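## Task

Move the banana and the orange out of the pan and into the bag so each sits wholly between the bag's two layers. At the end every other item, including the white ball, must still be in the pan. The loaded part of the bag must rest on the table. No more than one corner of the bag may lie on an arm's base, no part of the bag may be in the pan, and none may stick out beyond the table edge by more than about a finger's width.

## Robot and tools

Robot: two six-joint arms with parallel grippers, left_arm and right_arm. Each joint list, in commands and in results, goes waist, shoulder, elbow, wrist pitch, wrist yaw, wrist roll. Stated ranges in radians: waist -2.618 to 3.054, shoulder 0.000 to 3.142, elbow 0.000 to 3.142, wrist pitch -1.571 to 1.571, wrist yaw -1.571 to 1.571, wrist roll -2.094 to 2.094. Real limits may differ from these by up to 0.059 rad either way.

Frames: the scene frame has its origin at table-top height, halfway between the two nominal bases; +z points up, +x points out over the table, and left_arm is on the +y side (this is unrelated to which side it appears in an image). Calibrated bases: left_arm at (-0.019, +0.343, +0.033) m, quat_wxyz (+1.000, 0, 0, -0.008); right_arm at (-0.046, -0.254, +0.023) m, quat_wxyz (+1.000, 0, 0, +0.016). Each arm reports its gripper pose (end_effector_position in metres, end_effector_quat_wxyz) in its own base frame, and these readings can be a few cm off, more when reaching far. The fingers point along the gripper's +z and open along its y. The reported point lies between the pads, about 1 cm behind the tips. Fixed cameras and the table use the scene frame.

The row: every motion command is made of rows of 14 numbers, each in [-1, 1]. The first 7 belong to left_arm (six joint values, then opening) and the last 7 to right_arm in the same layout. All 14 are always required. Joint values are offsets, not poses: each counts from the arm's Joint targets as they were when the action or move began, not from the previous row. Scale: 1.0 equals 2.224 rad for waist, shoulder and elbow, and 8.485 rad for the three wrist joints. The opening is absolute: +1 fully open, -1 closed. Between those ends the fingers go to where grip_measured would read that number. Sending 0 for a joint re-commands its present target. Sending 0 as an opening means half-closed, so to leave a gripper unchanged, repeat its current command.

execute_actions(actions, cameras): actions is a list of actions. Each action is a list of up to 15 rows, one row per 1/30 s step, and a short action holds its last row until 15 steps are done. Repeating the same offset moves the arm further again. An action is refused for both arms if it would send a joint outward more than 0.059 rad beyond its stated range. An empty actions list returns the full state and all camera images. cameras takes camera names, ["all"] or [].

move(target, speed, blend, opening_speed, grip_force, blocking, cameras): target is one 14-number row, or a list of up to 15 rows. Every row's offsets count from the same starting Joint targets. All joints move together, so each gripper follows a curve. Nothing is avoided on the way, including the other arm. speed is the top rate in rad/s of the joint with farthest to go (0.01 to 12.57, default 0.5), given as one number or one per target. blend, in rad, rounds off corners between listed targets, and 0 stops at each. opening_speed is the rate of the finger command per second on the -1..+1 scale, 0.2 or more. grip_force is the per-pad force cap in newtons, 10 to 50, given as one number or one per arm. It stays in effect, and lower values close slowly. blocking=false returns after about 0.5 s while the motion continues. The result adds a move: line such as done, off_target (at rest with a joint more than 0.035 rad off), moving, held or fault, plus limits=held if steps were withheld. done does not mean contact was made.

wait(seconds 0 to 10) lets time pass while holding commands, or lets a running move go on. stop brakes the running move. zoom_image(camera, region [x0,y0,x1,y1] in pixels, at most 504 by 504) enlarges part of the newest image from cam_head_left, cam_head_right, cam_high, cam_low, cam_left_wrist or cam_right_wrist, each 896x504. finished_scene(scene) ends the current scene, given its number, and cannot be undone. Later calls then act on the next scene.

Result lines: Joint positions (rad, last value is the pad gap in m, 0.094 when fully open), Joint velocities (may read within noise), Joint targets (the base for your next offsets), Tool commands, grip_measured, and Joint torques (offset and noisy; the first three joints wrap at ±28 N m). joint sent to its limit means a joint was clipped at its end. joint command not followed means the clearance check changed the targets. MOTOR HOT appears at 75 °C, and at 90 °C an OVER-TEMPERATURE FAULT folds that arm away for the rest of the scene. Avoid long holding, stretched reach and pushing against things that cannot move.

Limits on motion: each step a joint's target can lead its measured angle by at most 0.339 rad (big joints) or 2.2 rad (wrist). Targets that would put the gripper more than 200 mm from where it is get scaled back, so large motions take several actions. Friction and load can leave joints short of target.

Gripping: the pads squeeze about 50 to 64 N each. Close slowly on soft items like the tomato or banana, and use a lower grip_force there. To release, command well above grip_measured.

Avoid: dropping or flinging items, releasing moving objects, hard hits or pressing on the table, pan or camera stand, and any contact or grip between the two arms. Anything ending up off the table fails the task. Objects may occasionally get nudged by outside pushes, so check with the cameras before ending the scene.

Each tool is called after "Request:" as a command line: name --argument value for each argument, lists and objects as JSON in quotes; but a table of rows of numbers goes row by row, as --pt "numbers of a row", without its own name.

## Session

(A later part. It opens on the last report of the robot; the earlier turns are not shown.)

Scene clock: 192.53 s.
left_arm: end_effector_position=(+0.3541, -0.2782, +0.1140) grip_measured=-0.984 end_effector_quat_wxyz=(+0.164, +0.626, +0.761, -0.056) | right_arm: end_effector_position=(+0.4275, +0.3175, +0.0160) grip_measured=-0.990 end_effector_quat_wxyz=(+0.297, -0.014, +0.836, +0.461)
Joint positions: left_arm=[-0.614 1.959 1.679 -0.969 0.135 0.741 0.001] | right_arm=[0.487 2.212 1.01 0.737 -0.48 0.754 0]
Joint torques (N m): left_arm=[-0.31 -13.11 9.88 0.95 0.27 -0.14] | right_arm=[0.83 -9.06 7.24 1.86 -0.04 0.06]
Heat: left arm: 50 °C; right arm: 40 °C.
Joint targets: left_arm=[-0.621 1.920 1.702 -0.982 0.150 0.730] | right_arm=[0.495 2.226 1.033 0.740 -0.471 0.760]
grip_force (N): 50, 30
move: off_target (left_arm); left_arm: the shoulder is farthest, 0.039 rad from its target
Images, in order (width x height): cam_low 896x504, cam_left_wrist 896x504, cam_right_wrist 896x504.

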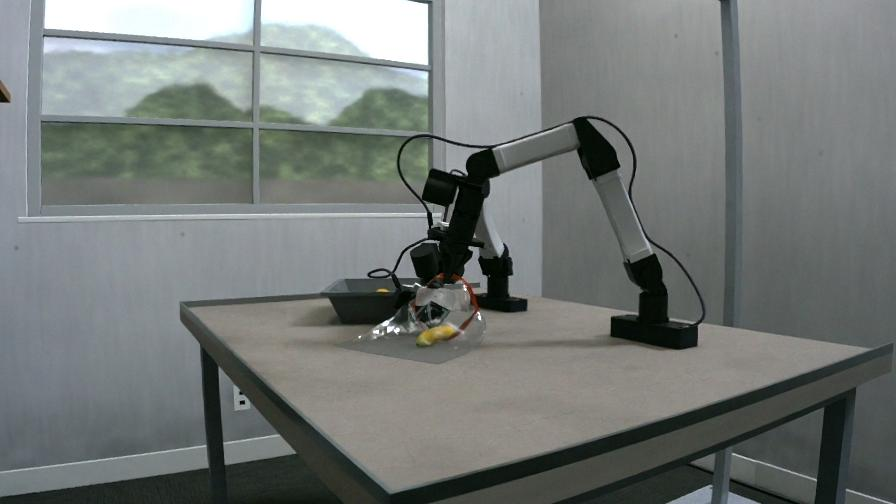

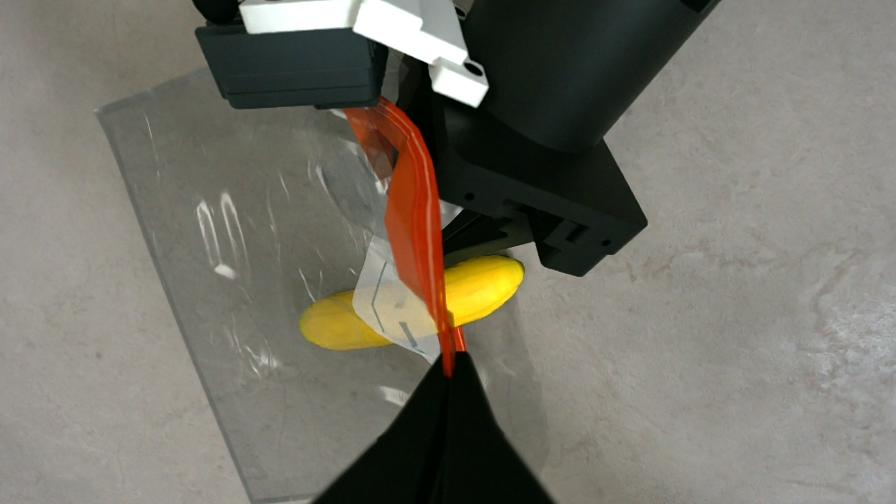

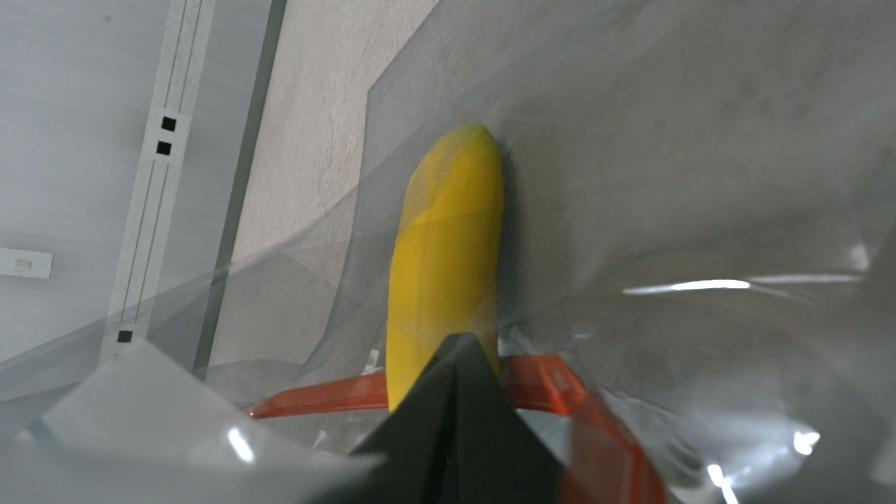

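Request:
move --pt "0 0 0 0 0 0 -1 -0.0019 -0.0433 -0.0957 0.0136 0 0 -1" --pt "0 0 0 0 0 0 -1 -0.004 -0.1057 -0.2046 0.0257 -0.0012 0 -1" --pt "0 0 0 0 0 0 -1 0.0117 -0.0667 -0.1862 0.0319 0.0027 0.0016 -1" --speed 0.25 --blend 0.03 --cameras '["cam_left_wrist","cam_right_wrist"]'

Scene clock: 196.37 s.
left_arm: end_effector_position=(+0.3540, -0.2782, +0.1140) grip_measured=-0.984 end_effector_quat_wxyz=(+0.163, +0.626, +0.761, -0.056) | right_arm: end_effector_position=(+0.3411, +0.2815, +0.0028) grip_measured=-0.990 end_effector_quat_wxyz=(+0.290, -0.013, +0.840, +0.458)
Joint positions: left_arm=[-0.614 1.959 1.679 -0.97 0.135 0.741 0.001] | right_arm=[0.515 2.067 0.601 0.989 -0.458 0.767 0]
Joint torques (N m): left_arm=[-0.27 -13.12 9.91 0.95 0.27 -0.15] | right_arm=[0.57 -6.98 5.42 2 -0.02 0.05]
Heat: left arm: 50 °C; right arm: 40 °C.
Joint targets: left_arm=[-0.621 1.920 1.702 -0.982 0.150 0.730] | right_arm=[0.521 2.078 0.618 1.011 -0.448 0.774]
grip_force (N): 50, 30
move: off_target (left_arm); left_arm: the shoulder is farthest, 0.039 rad from its target
Images, in order (width x height): cam_left_wrist 896x504, cam_right_wrist 896x504.

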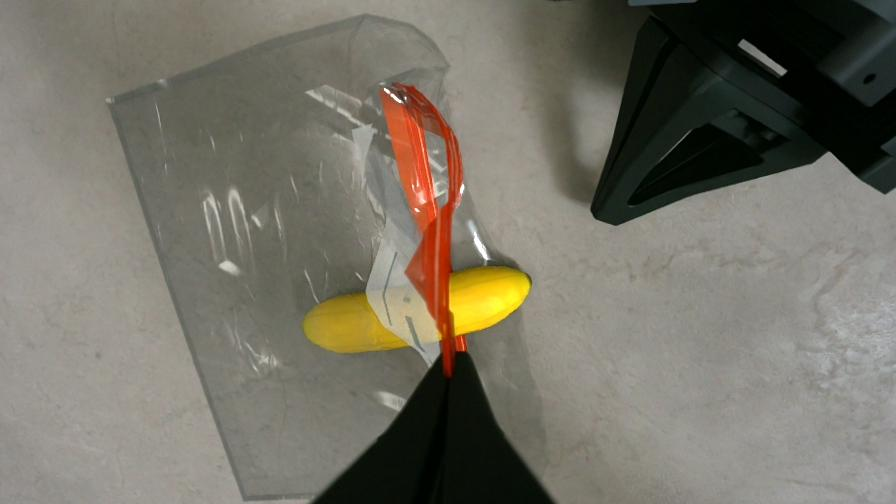

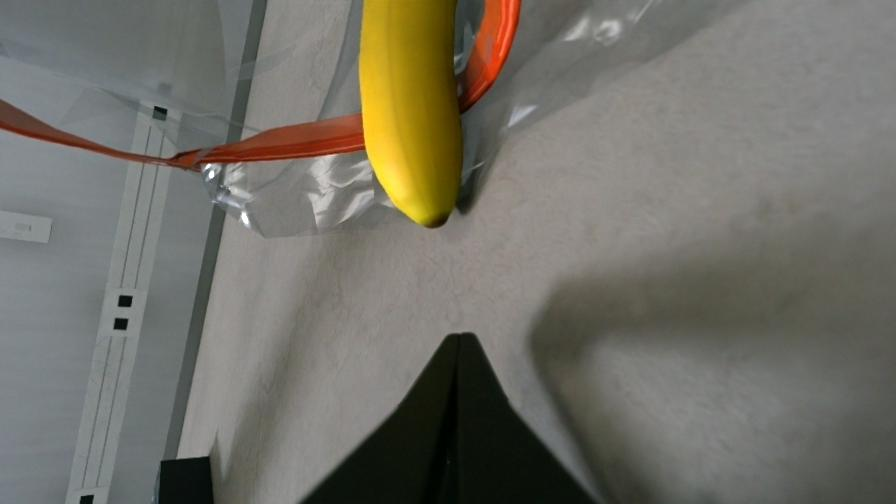

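Request:
move --pt "0 0 0 0 0 0 -1 0.0263 -0.0024 0.001 0.0006 0.0064 0.0033 -1" --pt "0 0 0 0 0 0 -1 0.0229 0.0464 0.1143 -0.0164 0.0061 0.0031 -1" --speed 0.15 --blend 0.01 --cameras '["cam_left_wrist","cam_right_wrist"]'

Scene clock: 200.03 s.
left_arm: end_effector_position=(+0.3540, -0.2782, +0.1140) grip_measured=-0.984 end_effector_quat_wxyz=(+0.163, +0.626, +0.761, -0.056) | right_arm: end_effector_position=(+0.3824, +0.3285, +0.0095) grip_measured=-0.990 end_effector_quat_wxyz=(+0.298, -0.015, +0.835, +0.462)
Joint positions: left_arm=[-0.614 1.959 1.679 -0.97 0.135 0.741 0.001] | right_arm=[0.573 2.167 0.852 0.87 -0.405 0.795 0]
Joint torques (N m): left_arm=[-0.31 -13.11 9.91 0.96 0.28 -0.14] | right_arm=[-0.17 -8.27 6.53 1.9 -0.03 0.05]
Heat: left arm: 50 °C; right arm: 40 °C.
Joint targets: left_arm=[-0.621 1.920 1.702 -0.982 0.150 0.730] | right_arm=[0.571 2.181 0.873 0.871 -0.397 0.800]
grip_force (N): 50, 30
move: off_target (left_arm); left_arm: the shoulder is farthest, 0.039 rad from its target
Images, in order (width x height): cam_left_wrist 896x504, cam_right_wrist 896x504.

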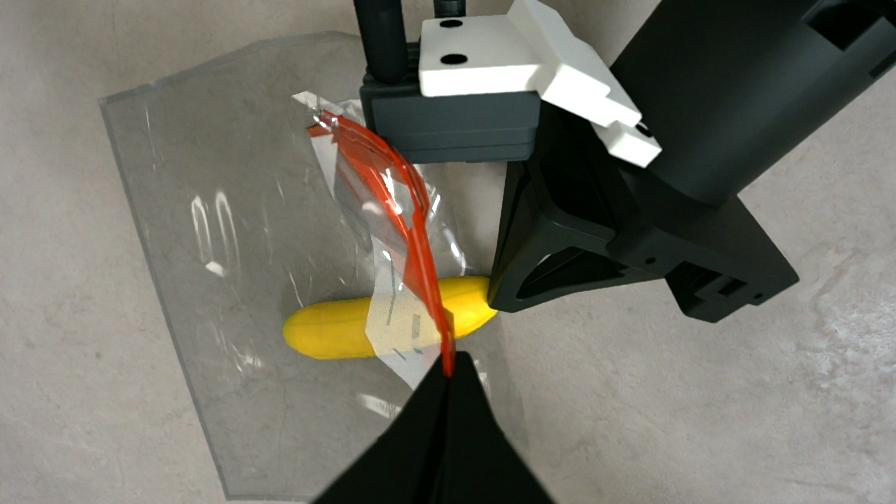

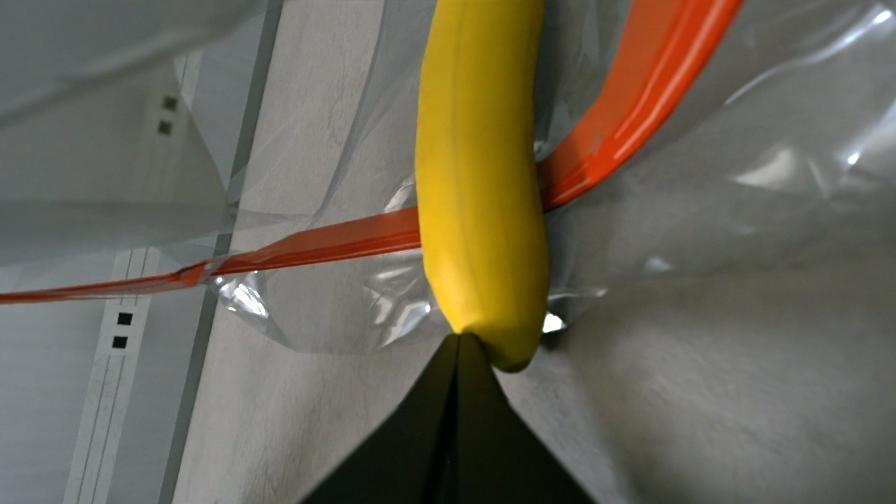

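Request:
move --pt "0 0 0 0 0 0 -1 0 -0.0256 -0.0623 0.0093 0 0 -1" --pt "0 0 0 0 0 0 -1 -0.0067 -0.0256 -0.0623 0.0093 0 0 -1" --pt "0 0 0 0 0 0 -1 -0.0070 0.0150 0.0300 -0.0040 0 0 -1" --speed 0.15 --blend 0.01 --cameras '["cam_left_wrist","cam_right_wrist"]'

Scene clock: 203.27 s.
left_arm: end_effector_position=(+0.3540, -0.2782, +0.1140) grip_measured=-0.984 end_effector_quat_wxyz=(+0.163, +0.626, +0.761, -0.056) | right_arm: end_effector_position=(+0.3980, +0.3322, +0.0085) grip_measured=-0.990 end_effector_quat_wxyz=(+0.300, -0.010, +0.835, +0.461)
Joint positions: left_arm=[-0.614 1.959 1.679 -0.97 0.135 0.741 0.001] | right_arm=[0.563 2.2 0.918 0.836 -0.404 0.797 0]
Joint torques (N m): left_arm=[-0.25 -13.11 9.91 0.96 0.27 -0.15] | right_arm=[-0.7 -8.64 6.75 1.89 -0.03 0.03]
Heat: left arm: 50 °C; right arm: 40 °C.
Joint targets: left_arm=[-0.621 1.920 1.702 -0.982 0.150 0.730] | right_arm=[0.556 2.215 0.940 0.837 -0.396 0.800]
grip_force (N): 50, 30
move: off_target (left_arm); blend cut to 0.0075 rad at target 1, 0.0075 rad at target 2; left_arm: the shoulder is farthest, 0.039 rad from its target
Images, in order (width x height): cam_left_wrist 896x504, cam_right_wrist 896x504.

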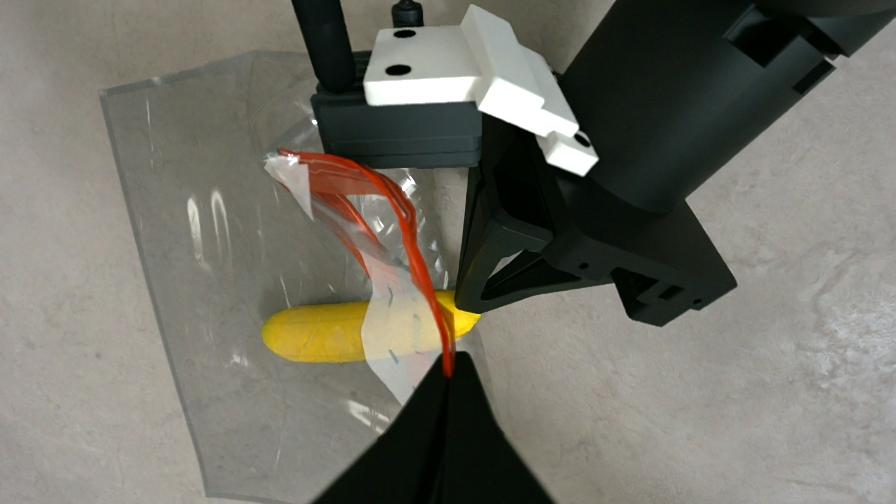

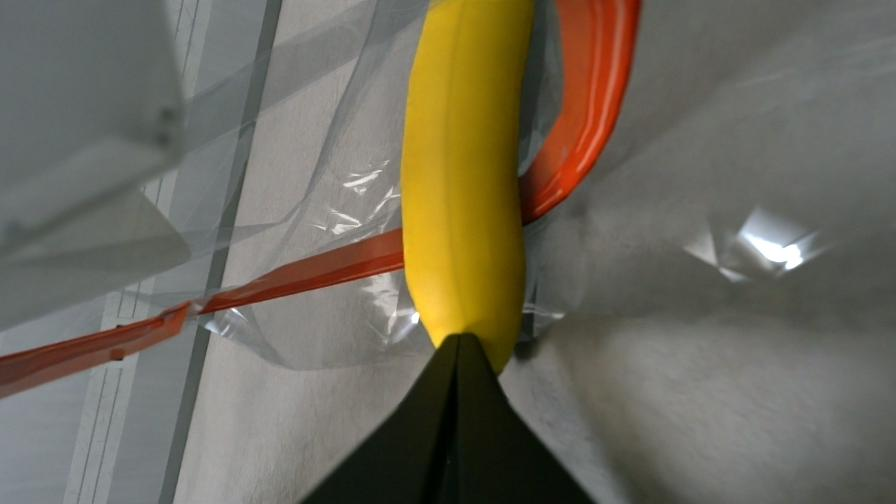

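Request:
move --pt "0 0.0049 0.0601 -0.0145 0 0 -1 0 0 0 0 0 0 -1" --pt "0 0.0049 0.0601 -0.0145 0 0 -1 -0.0015 0.0353 0.0783 -0.0112 0 0 -1" --speed 0.12 --cameras '["cam_low","cam_left_wrist","cam_right_wrist"]'

Request:
zoom_image --camera "cam_low" --region '[360, 250, 500, 360]'

Scene clock: 207.40 s.
left_arm: end_effector_position=(+0.3555, -0.2793, +0.1488) grip_measured=-0.984 end_effector_quat_wxyz=(+0.169, +0.625, +0.760, -0.056) | right_arm: end_effector_position=(+0.4293, +0.3500, +0.0080) grip_measured=-0.990 end_effector_quat_wxyz=(+0.299, -0.008, +0.836, +0.459)
Joint positions: left_arm=[-0.614 1.959 1.813 -1.092 0.135 0.741 0.001] | right_arm=[0.56 2.278 1.091 0.738 -0.404 0.797 0]
Joint torques (N m): left_arm=[-0.31 -12.26 9.83 0.97 0.28 -0.13] | right_arm=[-0.69 -9.55 7.39 1.93 -0.03 0.03]
Heat: left arm: 50 °C; right arm: 40 °C.
Joint targets: left_arm=[-0.621 1.931 1.836 -1.105 0.150 0.730] | right_arm=[0.553 2.293 1.114 0.742 -0.396 0.800]
grip_force (N): 50, 30
move: done
Images, in order (width x height): cam_low 896x504, cam_left_wrist 896x504, cam_right_wrist 896x504.

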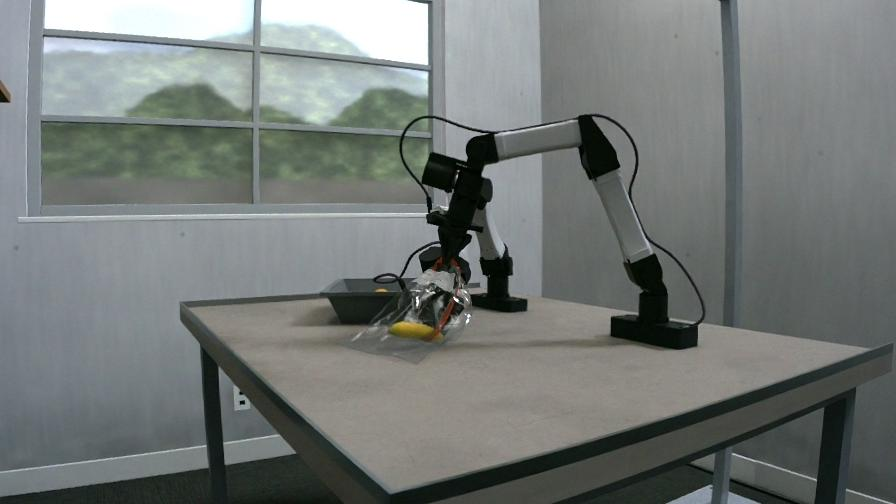

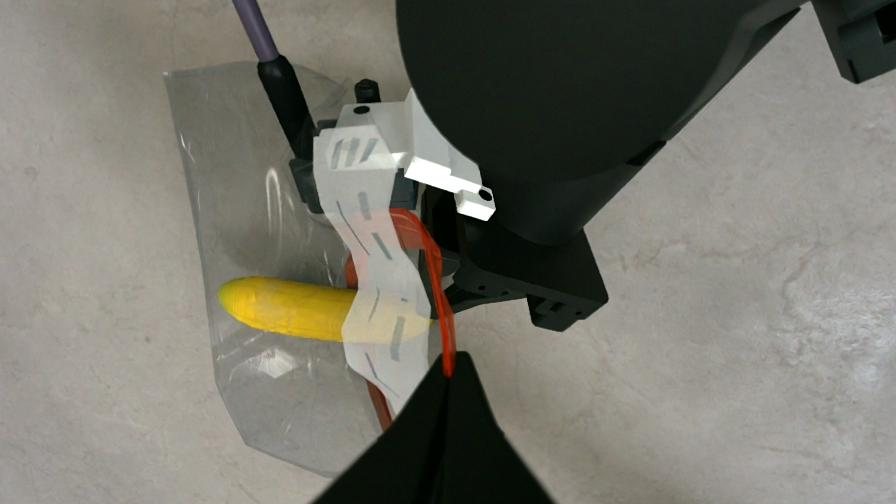

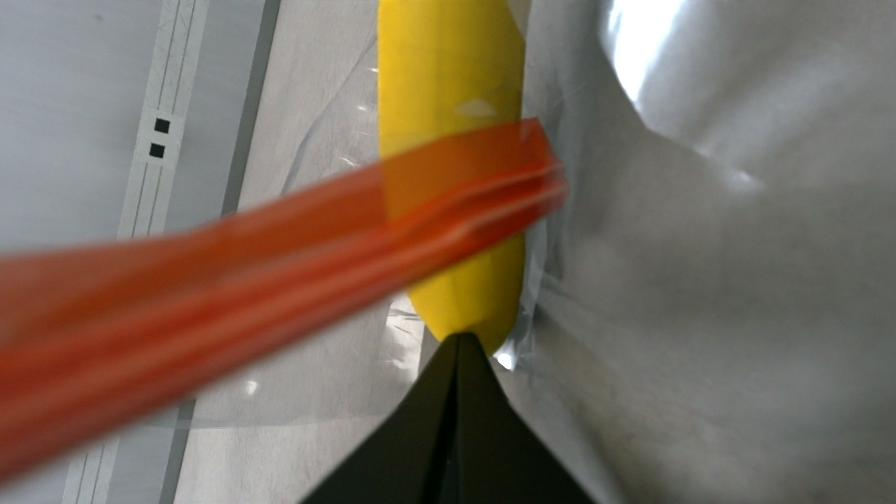

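Scaled by 3.600 from the camera's 896x504 image, which has a finer 1280x720 frame.

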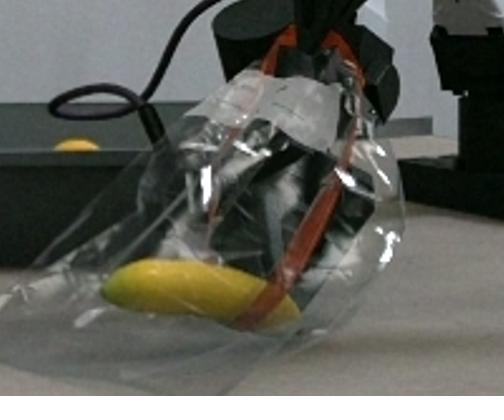

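Request:
move --target '[0,0,0,0,0,0,-1,-0.0012,0.0353,0.0783,-0.0112,0,0,-1]' --speed 0.12 --cameras '["cam_low","cam_left_wrist","cam_right_wrist"]'

Request:
zoom_image --camera "cam_low" --region '[360, 250, 500, 360]'

Scene clock: 209.63 s.
left_arm: end_effector_position=(+0.3555, -0.2793, +0.1488) grip_measured=-0.984 end_effector_quat_wxyz=(+0.169, +0.625, +0.760, -0.056) | right_arm: end_effector_position=(+0.4578, +0.3679, +0.0087) grip_measured=-0.990 end_effector_quat_wxyz=(+0.299, -0.008, +0.837, +0.459)
Joint positions: left_arm=[-0.614 1.959 1.813 -1.092 0.135 0.741 0.001] | right_arm=[0.56 2.355 1.263 0.643 -0.404 0.797 0]
Joint torques (N m): left_arm=[-0.32 -12.3 9.87 0.98 0.28 -0.15] | right_arm=[-0.95 -10.4 8.01 1.84 -0.03 0.03]
Heat: left arm: 50 °C; right arm: 41 °C.
Joint targets: left_arm=[-0.621 1.931 1.836 -1.105 0.150 0.730] | right_arm=[0.550 2.371 1.288 0.647 -0.396 0.800]
grip_force (N): 50, 30
move: done
Images, in order (width x height): cam_low 896x504, cam_left_wrist 896x504, cam_right_wrist 896x504.

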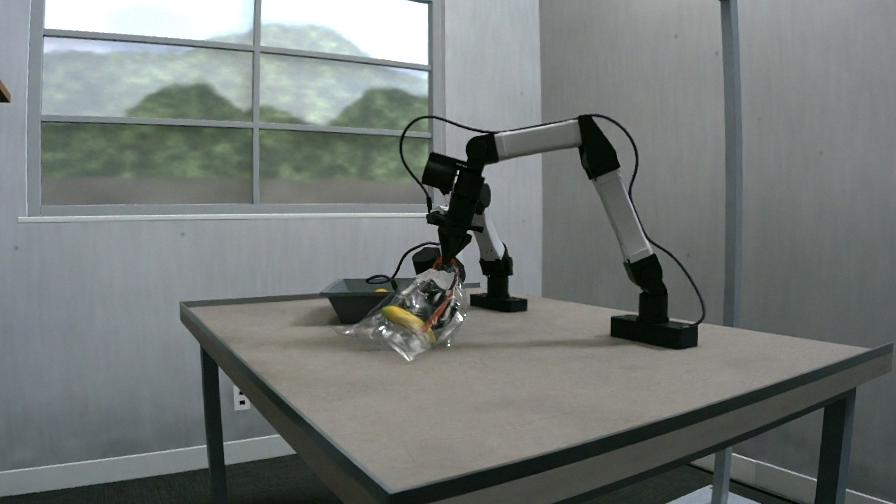

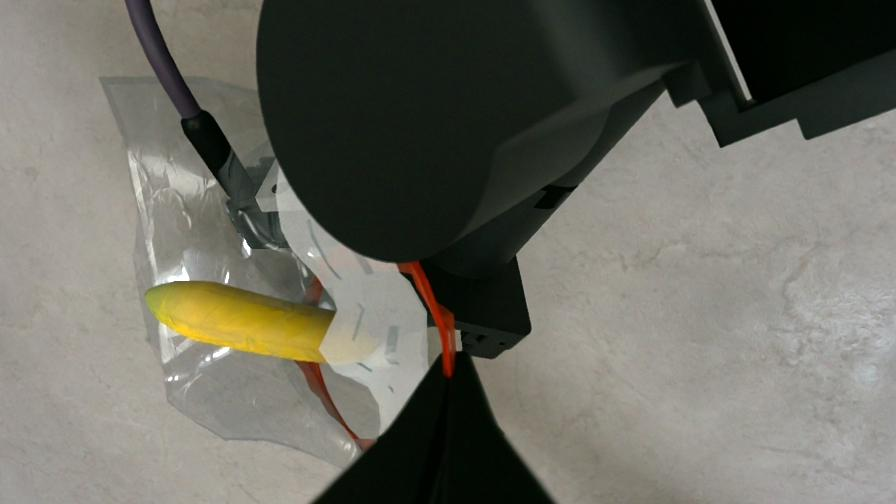

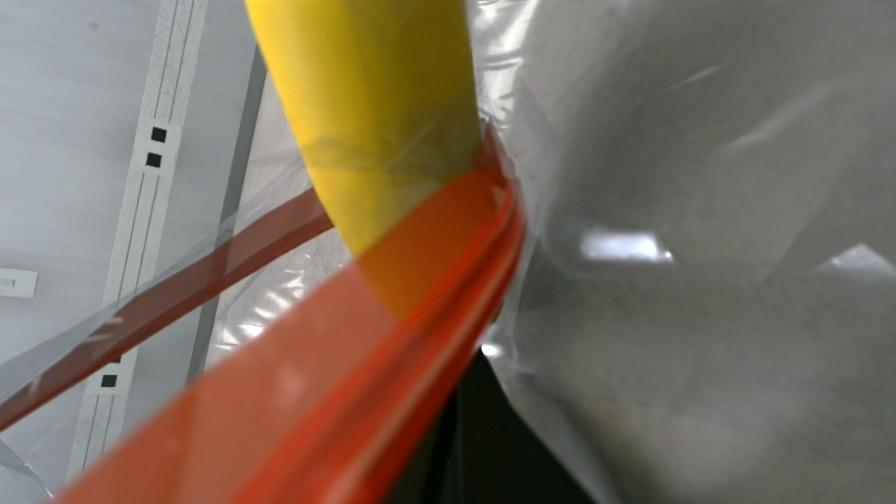

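Scaled by 3.600 from the camera's 896x504 image, which has a finer 1280x720 frame.

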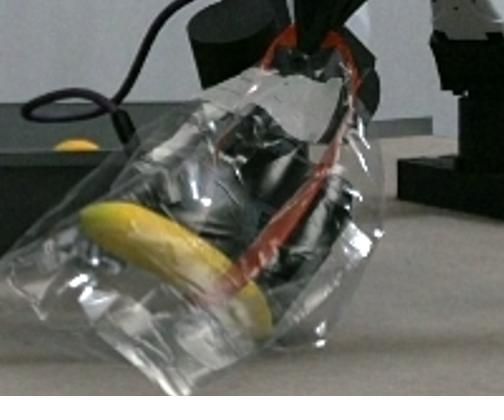

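Request:
move --pt "0 0 0 0 0 0 -1 0.0027 -0.0701 -0.1565 0.0224 0 0 -1" --pt "0 0 0 0 0 0 -1 0.009 -0.1342 -0.3002 0.0435 0 0 -1" --speed 0.2 --blend 0.03 --cameras '["cam_high","cam_low","cam_left_wrist","cam_right_wrist"]'

Request:
zoom_image --camera "cam_low" --region '[360, 250, 500, 360]'

Scene clock: 213.73 s.
left_arm: end_effector_position=(+0.3555, -0.2792, +0.1488) grip_measured=-0.984 end_effector_quat_wxyz=(+0.169, +0.625, +0.760, -0.056) | right_arm: end_effector_position=(+0.3443, +0.2967, +0.0035) grip_measured=-0.990 end_effector_quat_wxyz=(+0.302, -0.009, +0.835, +0.461)
Joint positions: left_arm=[-0.614 1.959 1.813 -1.092 0.135 0.741 0.001] | right_arm=[0.56 2.101 0.63 1.028 -0.404 0.797 0]
Joint torques (N m): left_arm=[-0.28 -12.26 9.81 0.98 0.28 -0.14] | right_arm=[1.01 -10.65 2.81 1.72 -0.03 0.03]
Heat: left arm: 50 °C; right arm: 42 °C.
Joint targets: left_arm=[-0.621 1.931 1.836 -1.105 0.150 0.730] | right_arm=[0.570 2.073 0.620 1.016 -0.396 0.800]
grip_force (N): 50, 30
move: done
Images, in order (width x height): cam_high 896x504, cam_low 896x504, cam_left_wrist 896x504, cam_right_wrist 896x504.

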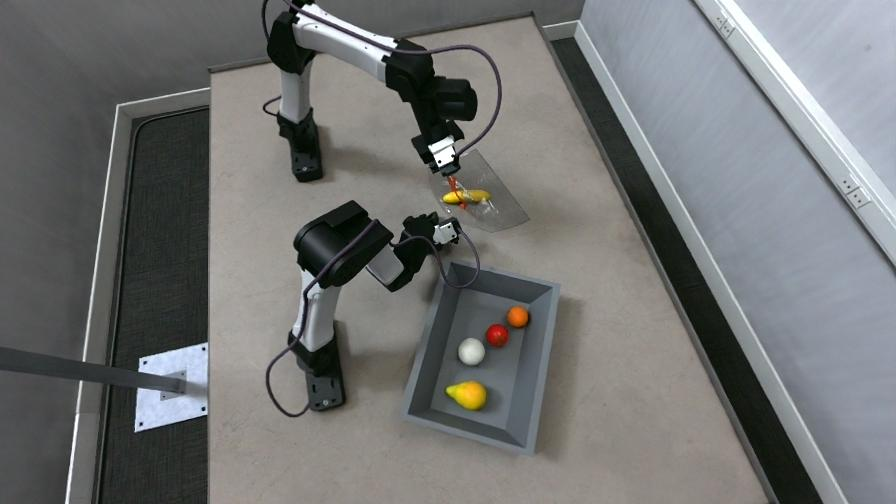

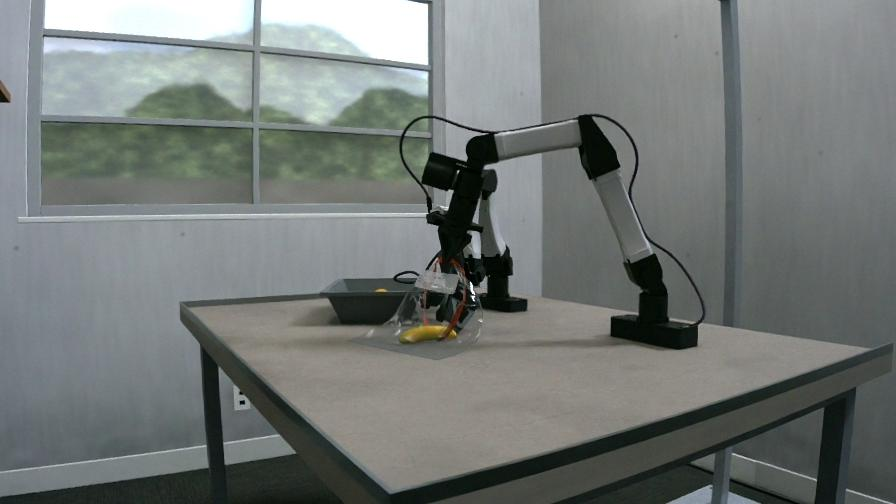

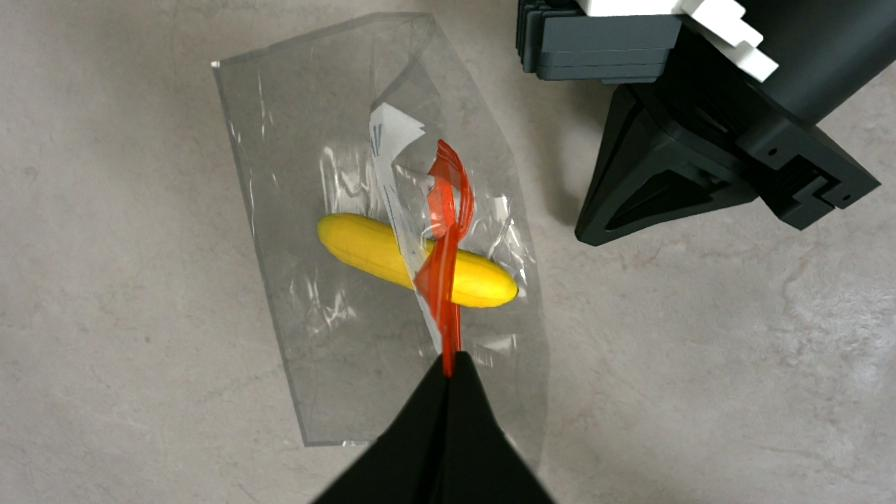

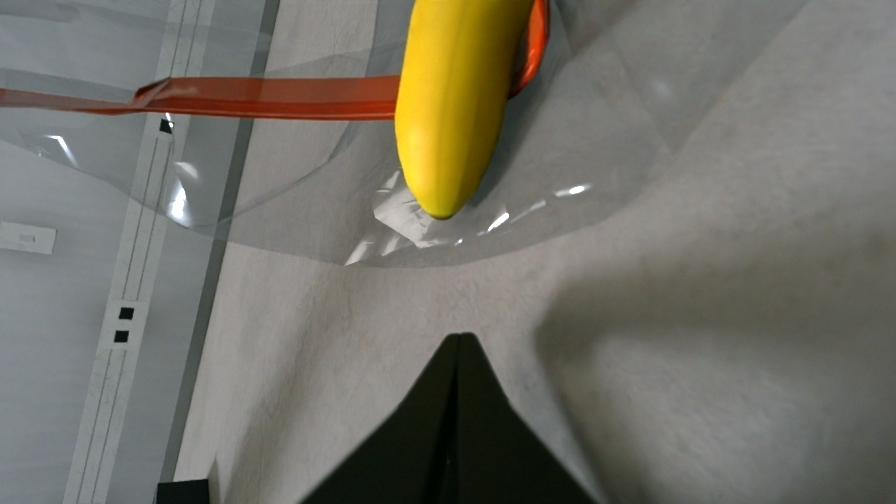

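Scaled by 3.600 from the camera's 896x504 image, which has a finer 1280x720 frame.

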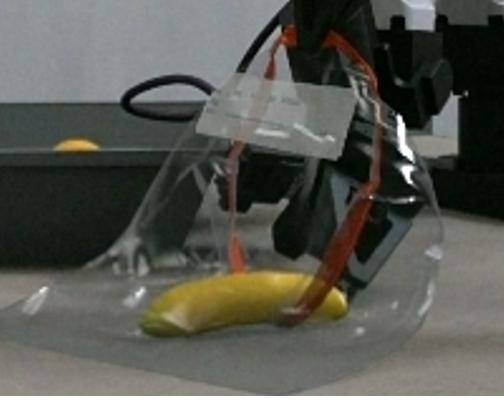

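Request:
move --target '[0,0.0229,0.1152,-0.0242,0,0,-1,0,0,0,0,0,0,-1]' --speed 0.12 --cameras '["cam_high","cam_low","cam_left_wrist","cam_right_wrist"]'

Request:
zoom_image --camera "cam_low" --region '[360, 230, 500, 360]'

Scene clock: 216.93 s.
left_arm: end_effector_position=(+0.3540, -0.2782, +0.2137) grip_measured=-0.984 end_effector_quat_wxyz=(+0.191, +0.624, +0.756, -0.054) | right_arm: end_effector_position=(+0.3443, +0.2967, +0.0035) grip_measured=-0.990 end_effector_quat_wxyz=(+0.302, -0.009, +0.835, +0.461)
Joint positions: left_arm=[-0.614 1.964 2.07 -1.298 0.135 0.741 0.001] | right_arm=[0.56 2.101 0.63 1.028 -0.404 0.797 0]
Joint torques (N m): left_arm=[-0.27 -8.51 9.5 1.08 0.27 -0.15] | right_arm=[0.99 -10.67 2.82 1.72 -0.03 0.03]
Heat: left arm: 49 °C; right arm: 42 °C.
Joint targets: left_arm=[-0.621 1.982 2.092 -1.310 0.150 0.730] | right_arm=[0.570 2.073 0.620 1.016 -0.396 0.800]
grip_force (N): 50, 30
move: done
Images, in order (width x height): cam_high 896x504, cam_low 896x504, cam_left_wrist 896x504, cam_right_wrist 896x504.

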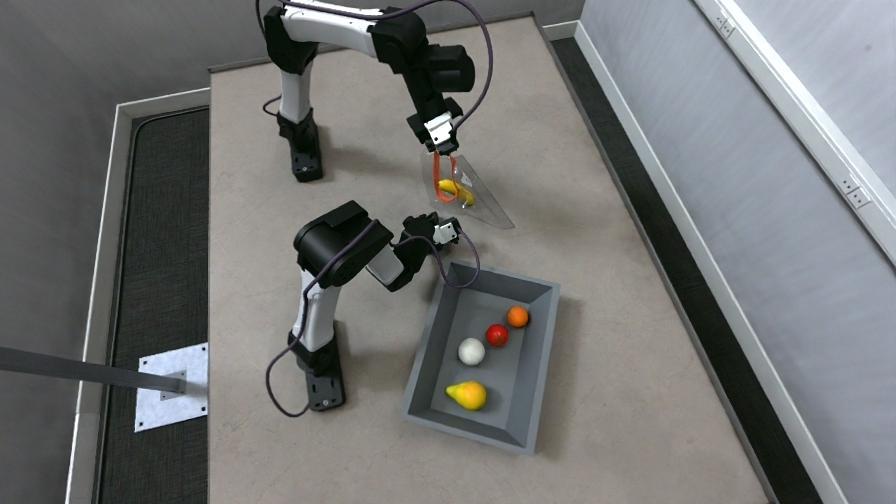

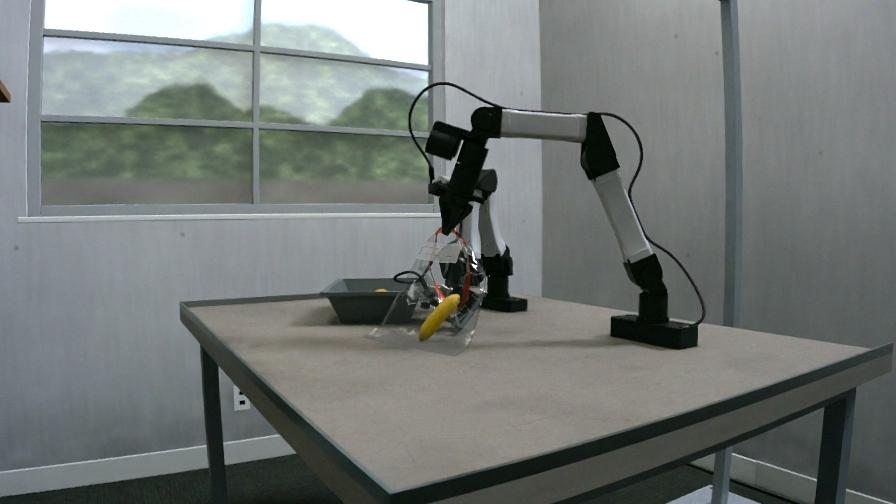

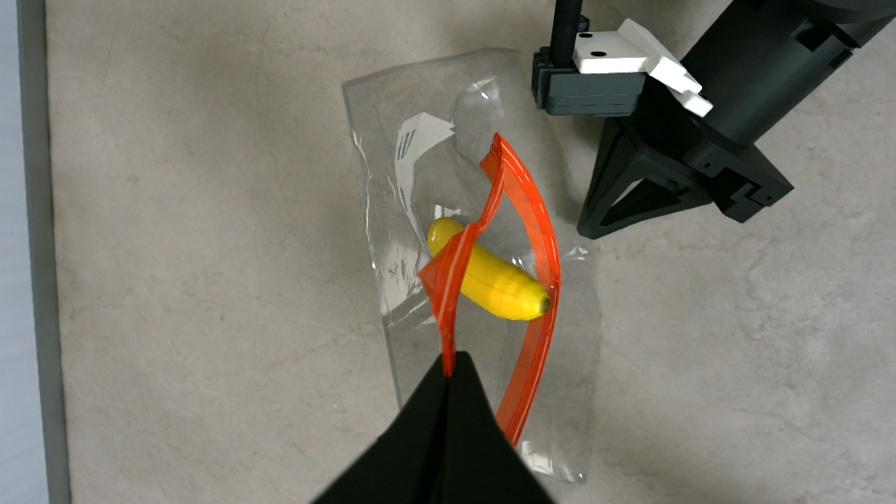

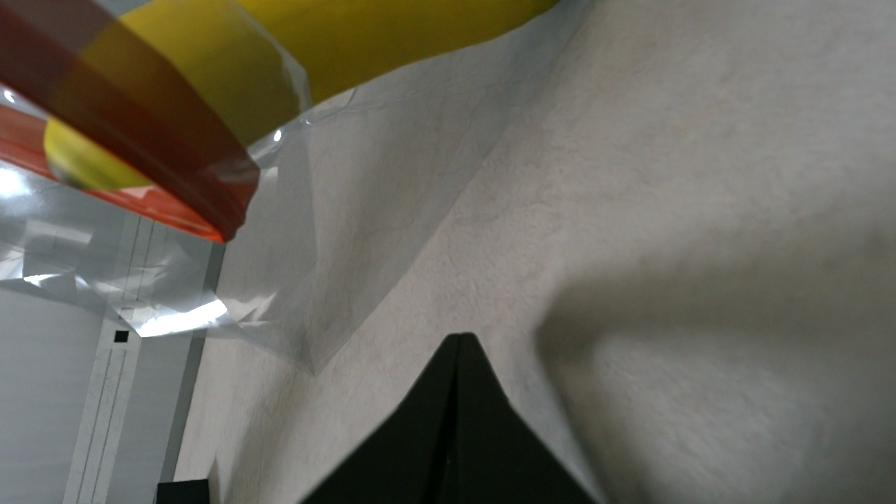

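Scaled by 3.600 from the camera's 896x504 image, which has a finer 1280x720 frame.

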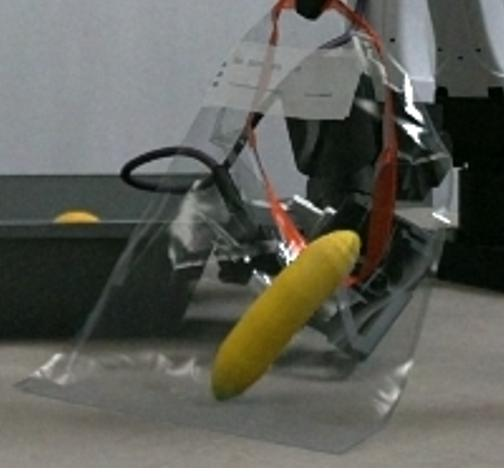

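Request:
move --target '[0.0391,0.0809,0.125,-0.0116,0,0.0103,-1,0,0,0,0,0,0,-1]' --speed 0.12 --cameras '["cam_high","cam_low","cam_left_wrist"]'

Request:
zoom_image --camera "cam_low" --region '[360, 230, 500, 360]'

Scene clock: 220.17 s.
left_arm: end_effector_position=(+0.4010, -0.2679, +0.2154) grip_measured=-0.984 end_effector_quat_wxyz=(+0.195, +0.621, +0.758, -0.041) | right_arm: end_effector_position=(+0.3443, +0.2967, +0.0035) grip_measured=-0.990 end_effector_quat_wxyz=(+0.302, -0.009, +0.835, +0.461)
Joint positions: left_arm=[-0.54 2.142 2.347 -1.396 0.135 0.806 0.001] | right_arm=[0.56 2.101 0.63 1.028 -0.404 0.797 0]
Joint torques (N m): left_arm=[0.69 -9.55 9.22 1.09 0.27 0.05] | right_arm=[0.99 -10.66 2.8 1.72 -0.03 0.03]
Heat: left arm: 49 °C; right arm: 42 °C.
Joint targets: left_arm=[-0.534 2.162 2.370 -1.409 0.150 0.818] | right_arm=[0.570 2.073 0.620 1.016 -0.396 0.800]
grip_force (N): 50, 30
move: done
Images, in order (width x height): cam_high 896x504, cam_low 896x504, cam_left_wrist 896x504.

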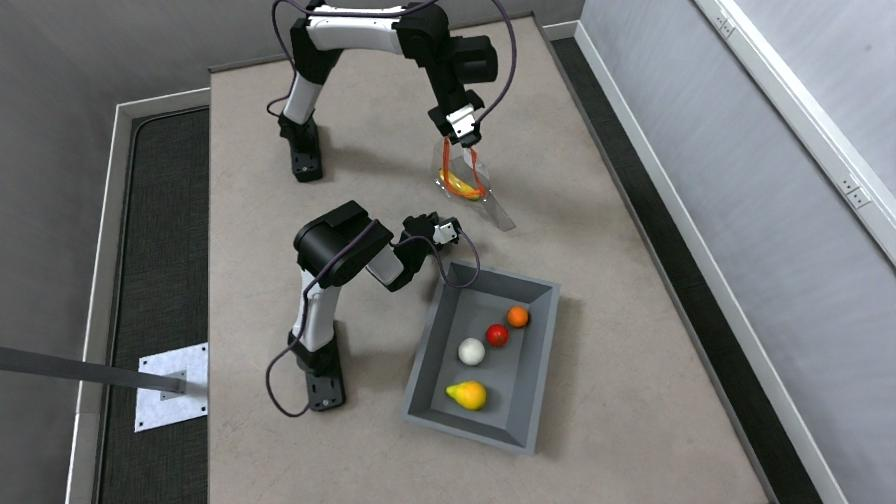

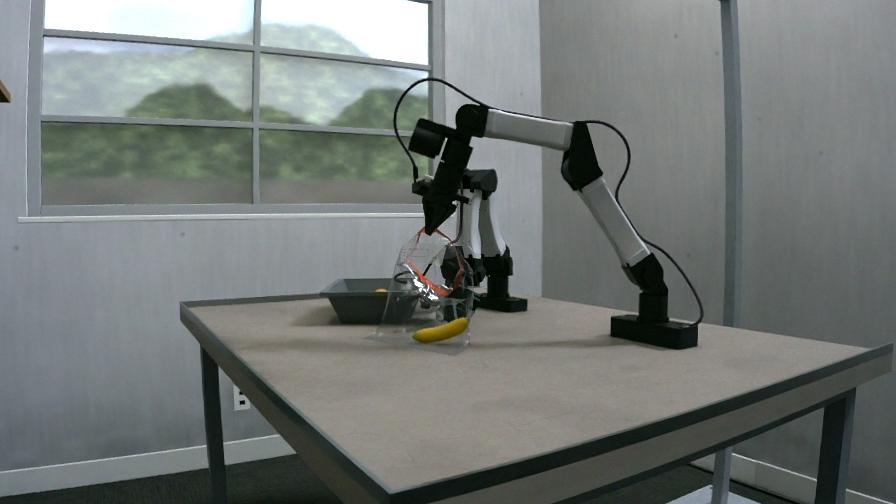

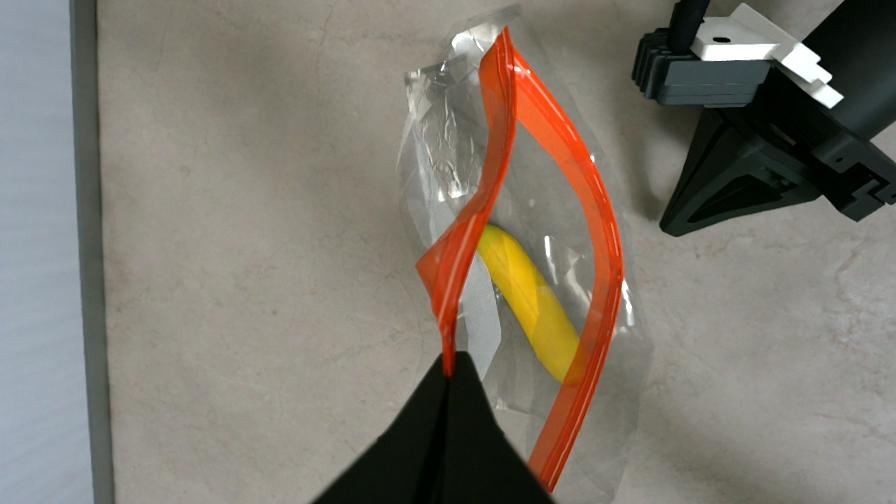

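Scaled by 3.600 from the camera's 896x504 image, which has a finer 1280x720 frame.

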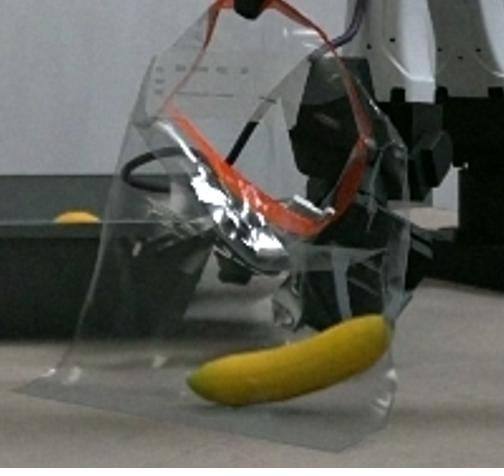

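Request:
move --pt "0 0 0 0 0 0 -1 -0.1214 -0.3476 0.2158 -0.1669 0.0231 -0.0471 -1" --pt "0 0 0 0 0 0 -1 -0.2188 0.0122 0.7050 -0.2833 0.0467 -0.0943 -1" --speed 0.6 --blend 0.08 --cameras '["cam_high","cam_left_wrist","cam_right_wrist"]'

Scene clock: 225.87 s.
left_arm: end_effector_position=(+0.4009, -0.2678, +0.2153) grip_measured=-0.984 end_effector_quat_wxyz=(+0.195, +0.621, +0.758, -0.041) | right_arm: end_effector_position=(+0.4524, +0.0411, +0.1802) grip_measured=-0.990 end_effector_quat_wxyz=(+0.128, -0.040, +0.991, +0.011)
Joint positions: left_arm=[-0.54 2.142 2.347 -1.397 0.135 0.807 0.001] | right_arm=[0.087 2.09 2.161 -1.385 -0.009 0.008 0]
Joint torques (N m): left_arm=[0.72 -9.58 9.25 1.08 0.28 0.05] | right_arm=[-0.32 -9.66 8.81 0.81 0.05 -0.06]
Heat: left arm: 47 °C; right arm: 42 °C.
Joint targets: left_arm=[-0.534 2.162 2.370 -1.409 0.150 0.818] | right_arm=[0.083 2.100 2.188 -1.387 0.000 0.000]
grip_force (N): 50, 30
move: done
Images, in order (width x height): cam_high 896x504, cam_left_wrist 896x504, cam_right_wrist 896x504.

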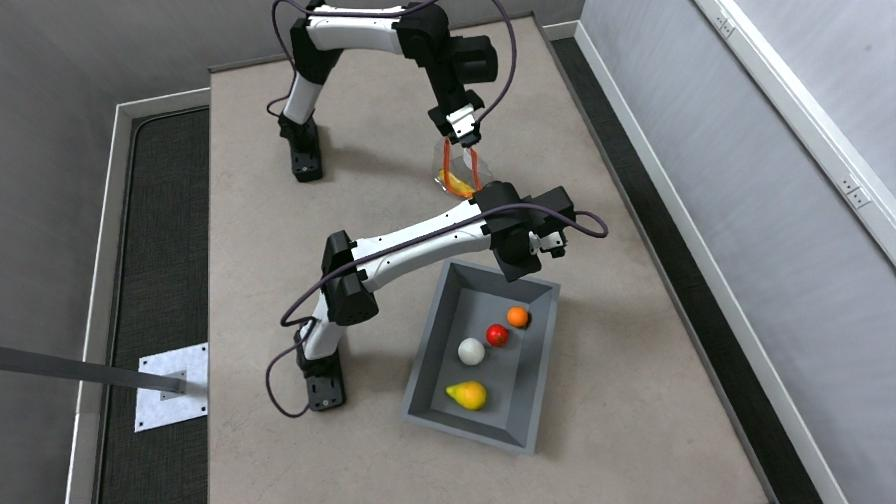

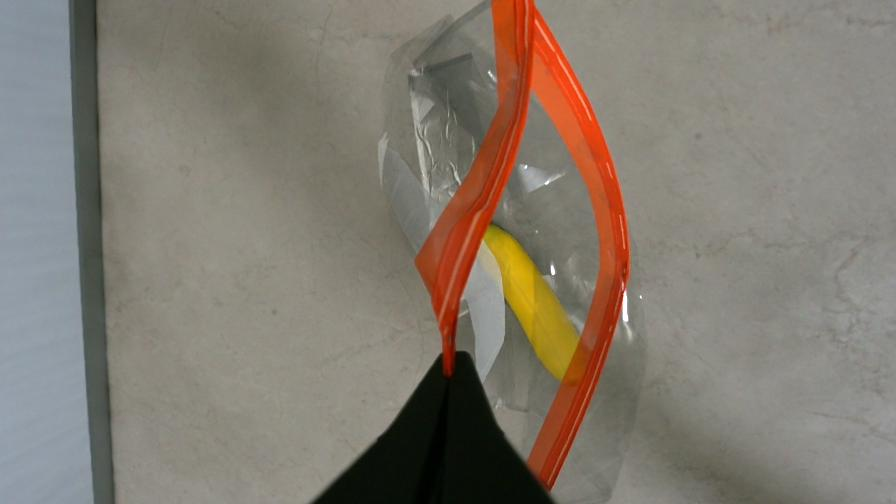

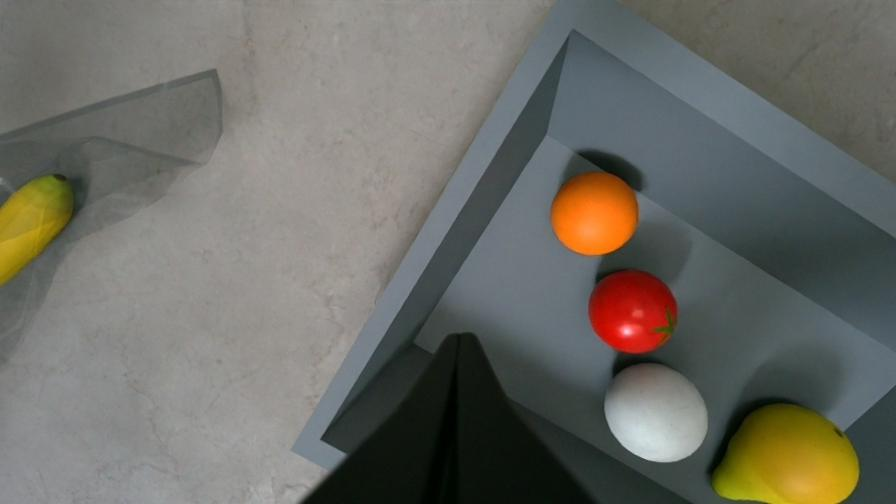

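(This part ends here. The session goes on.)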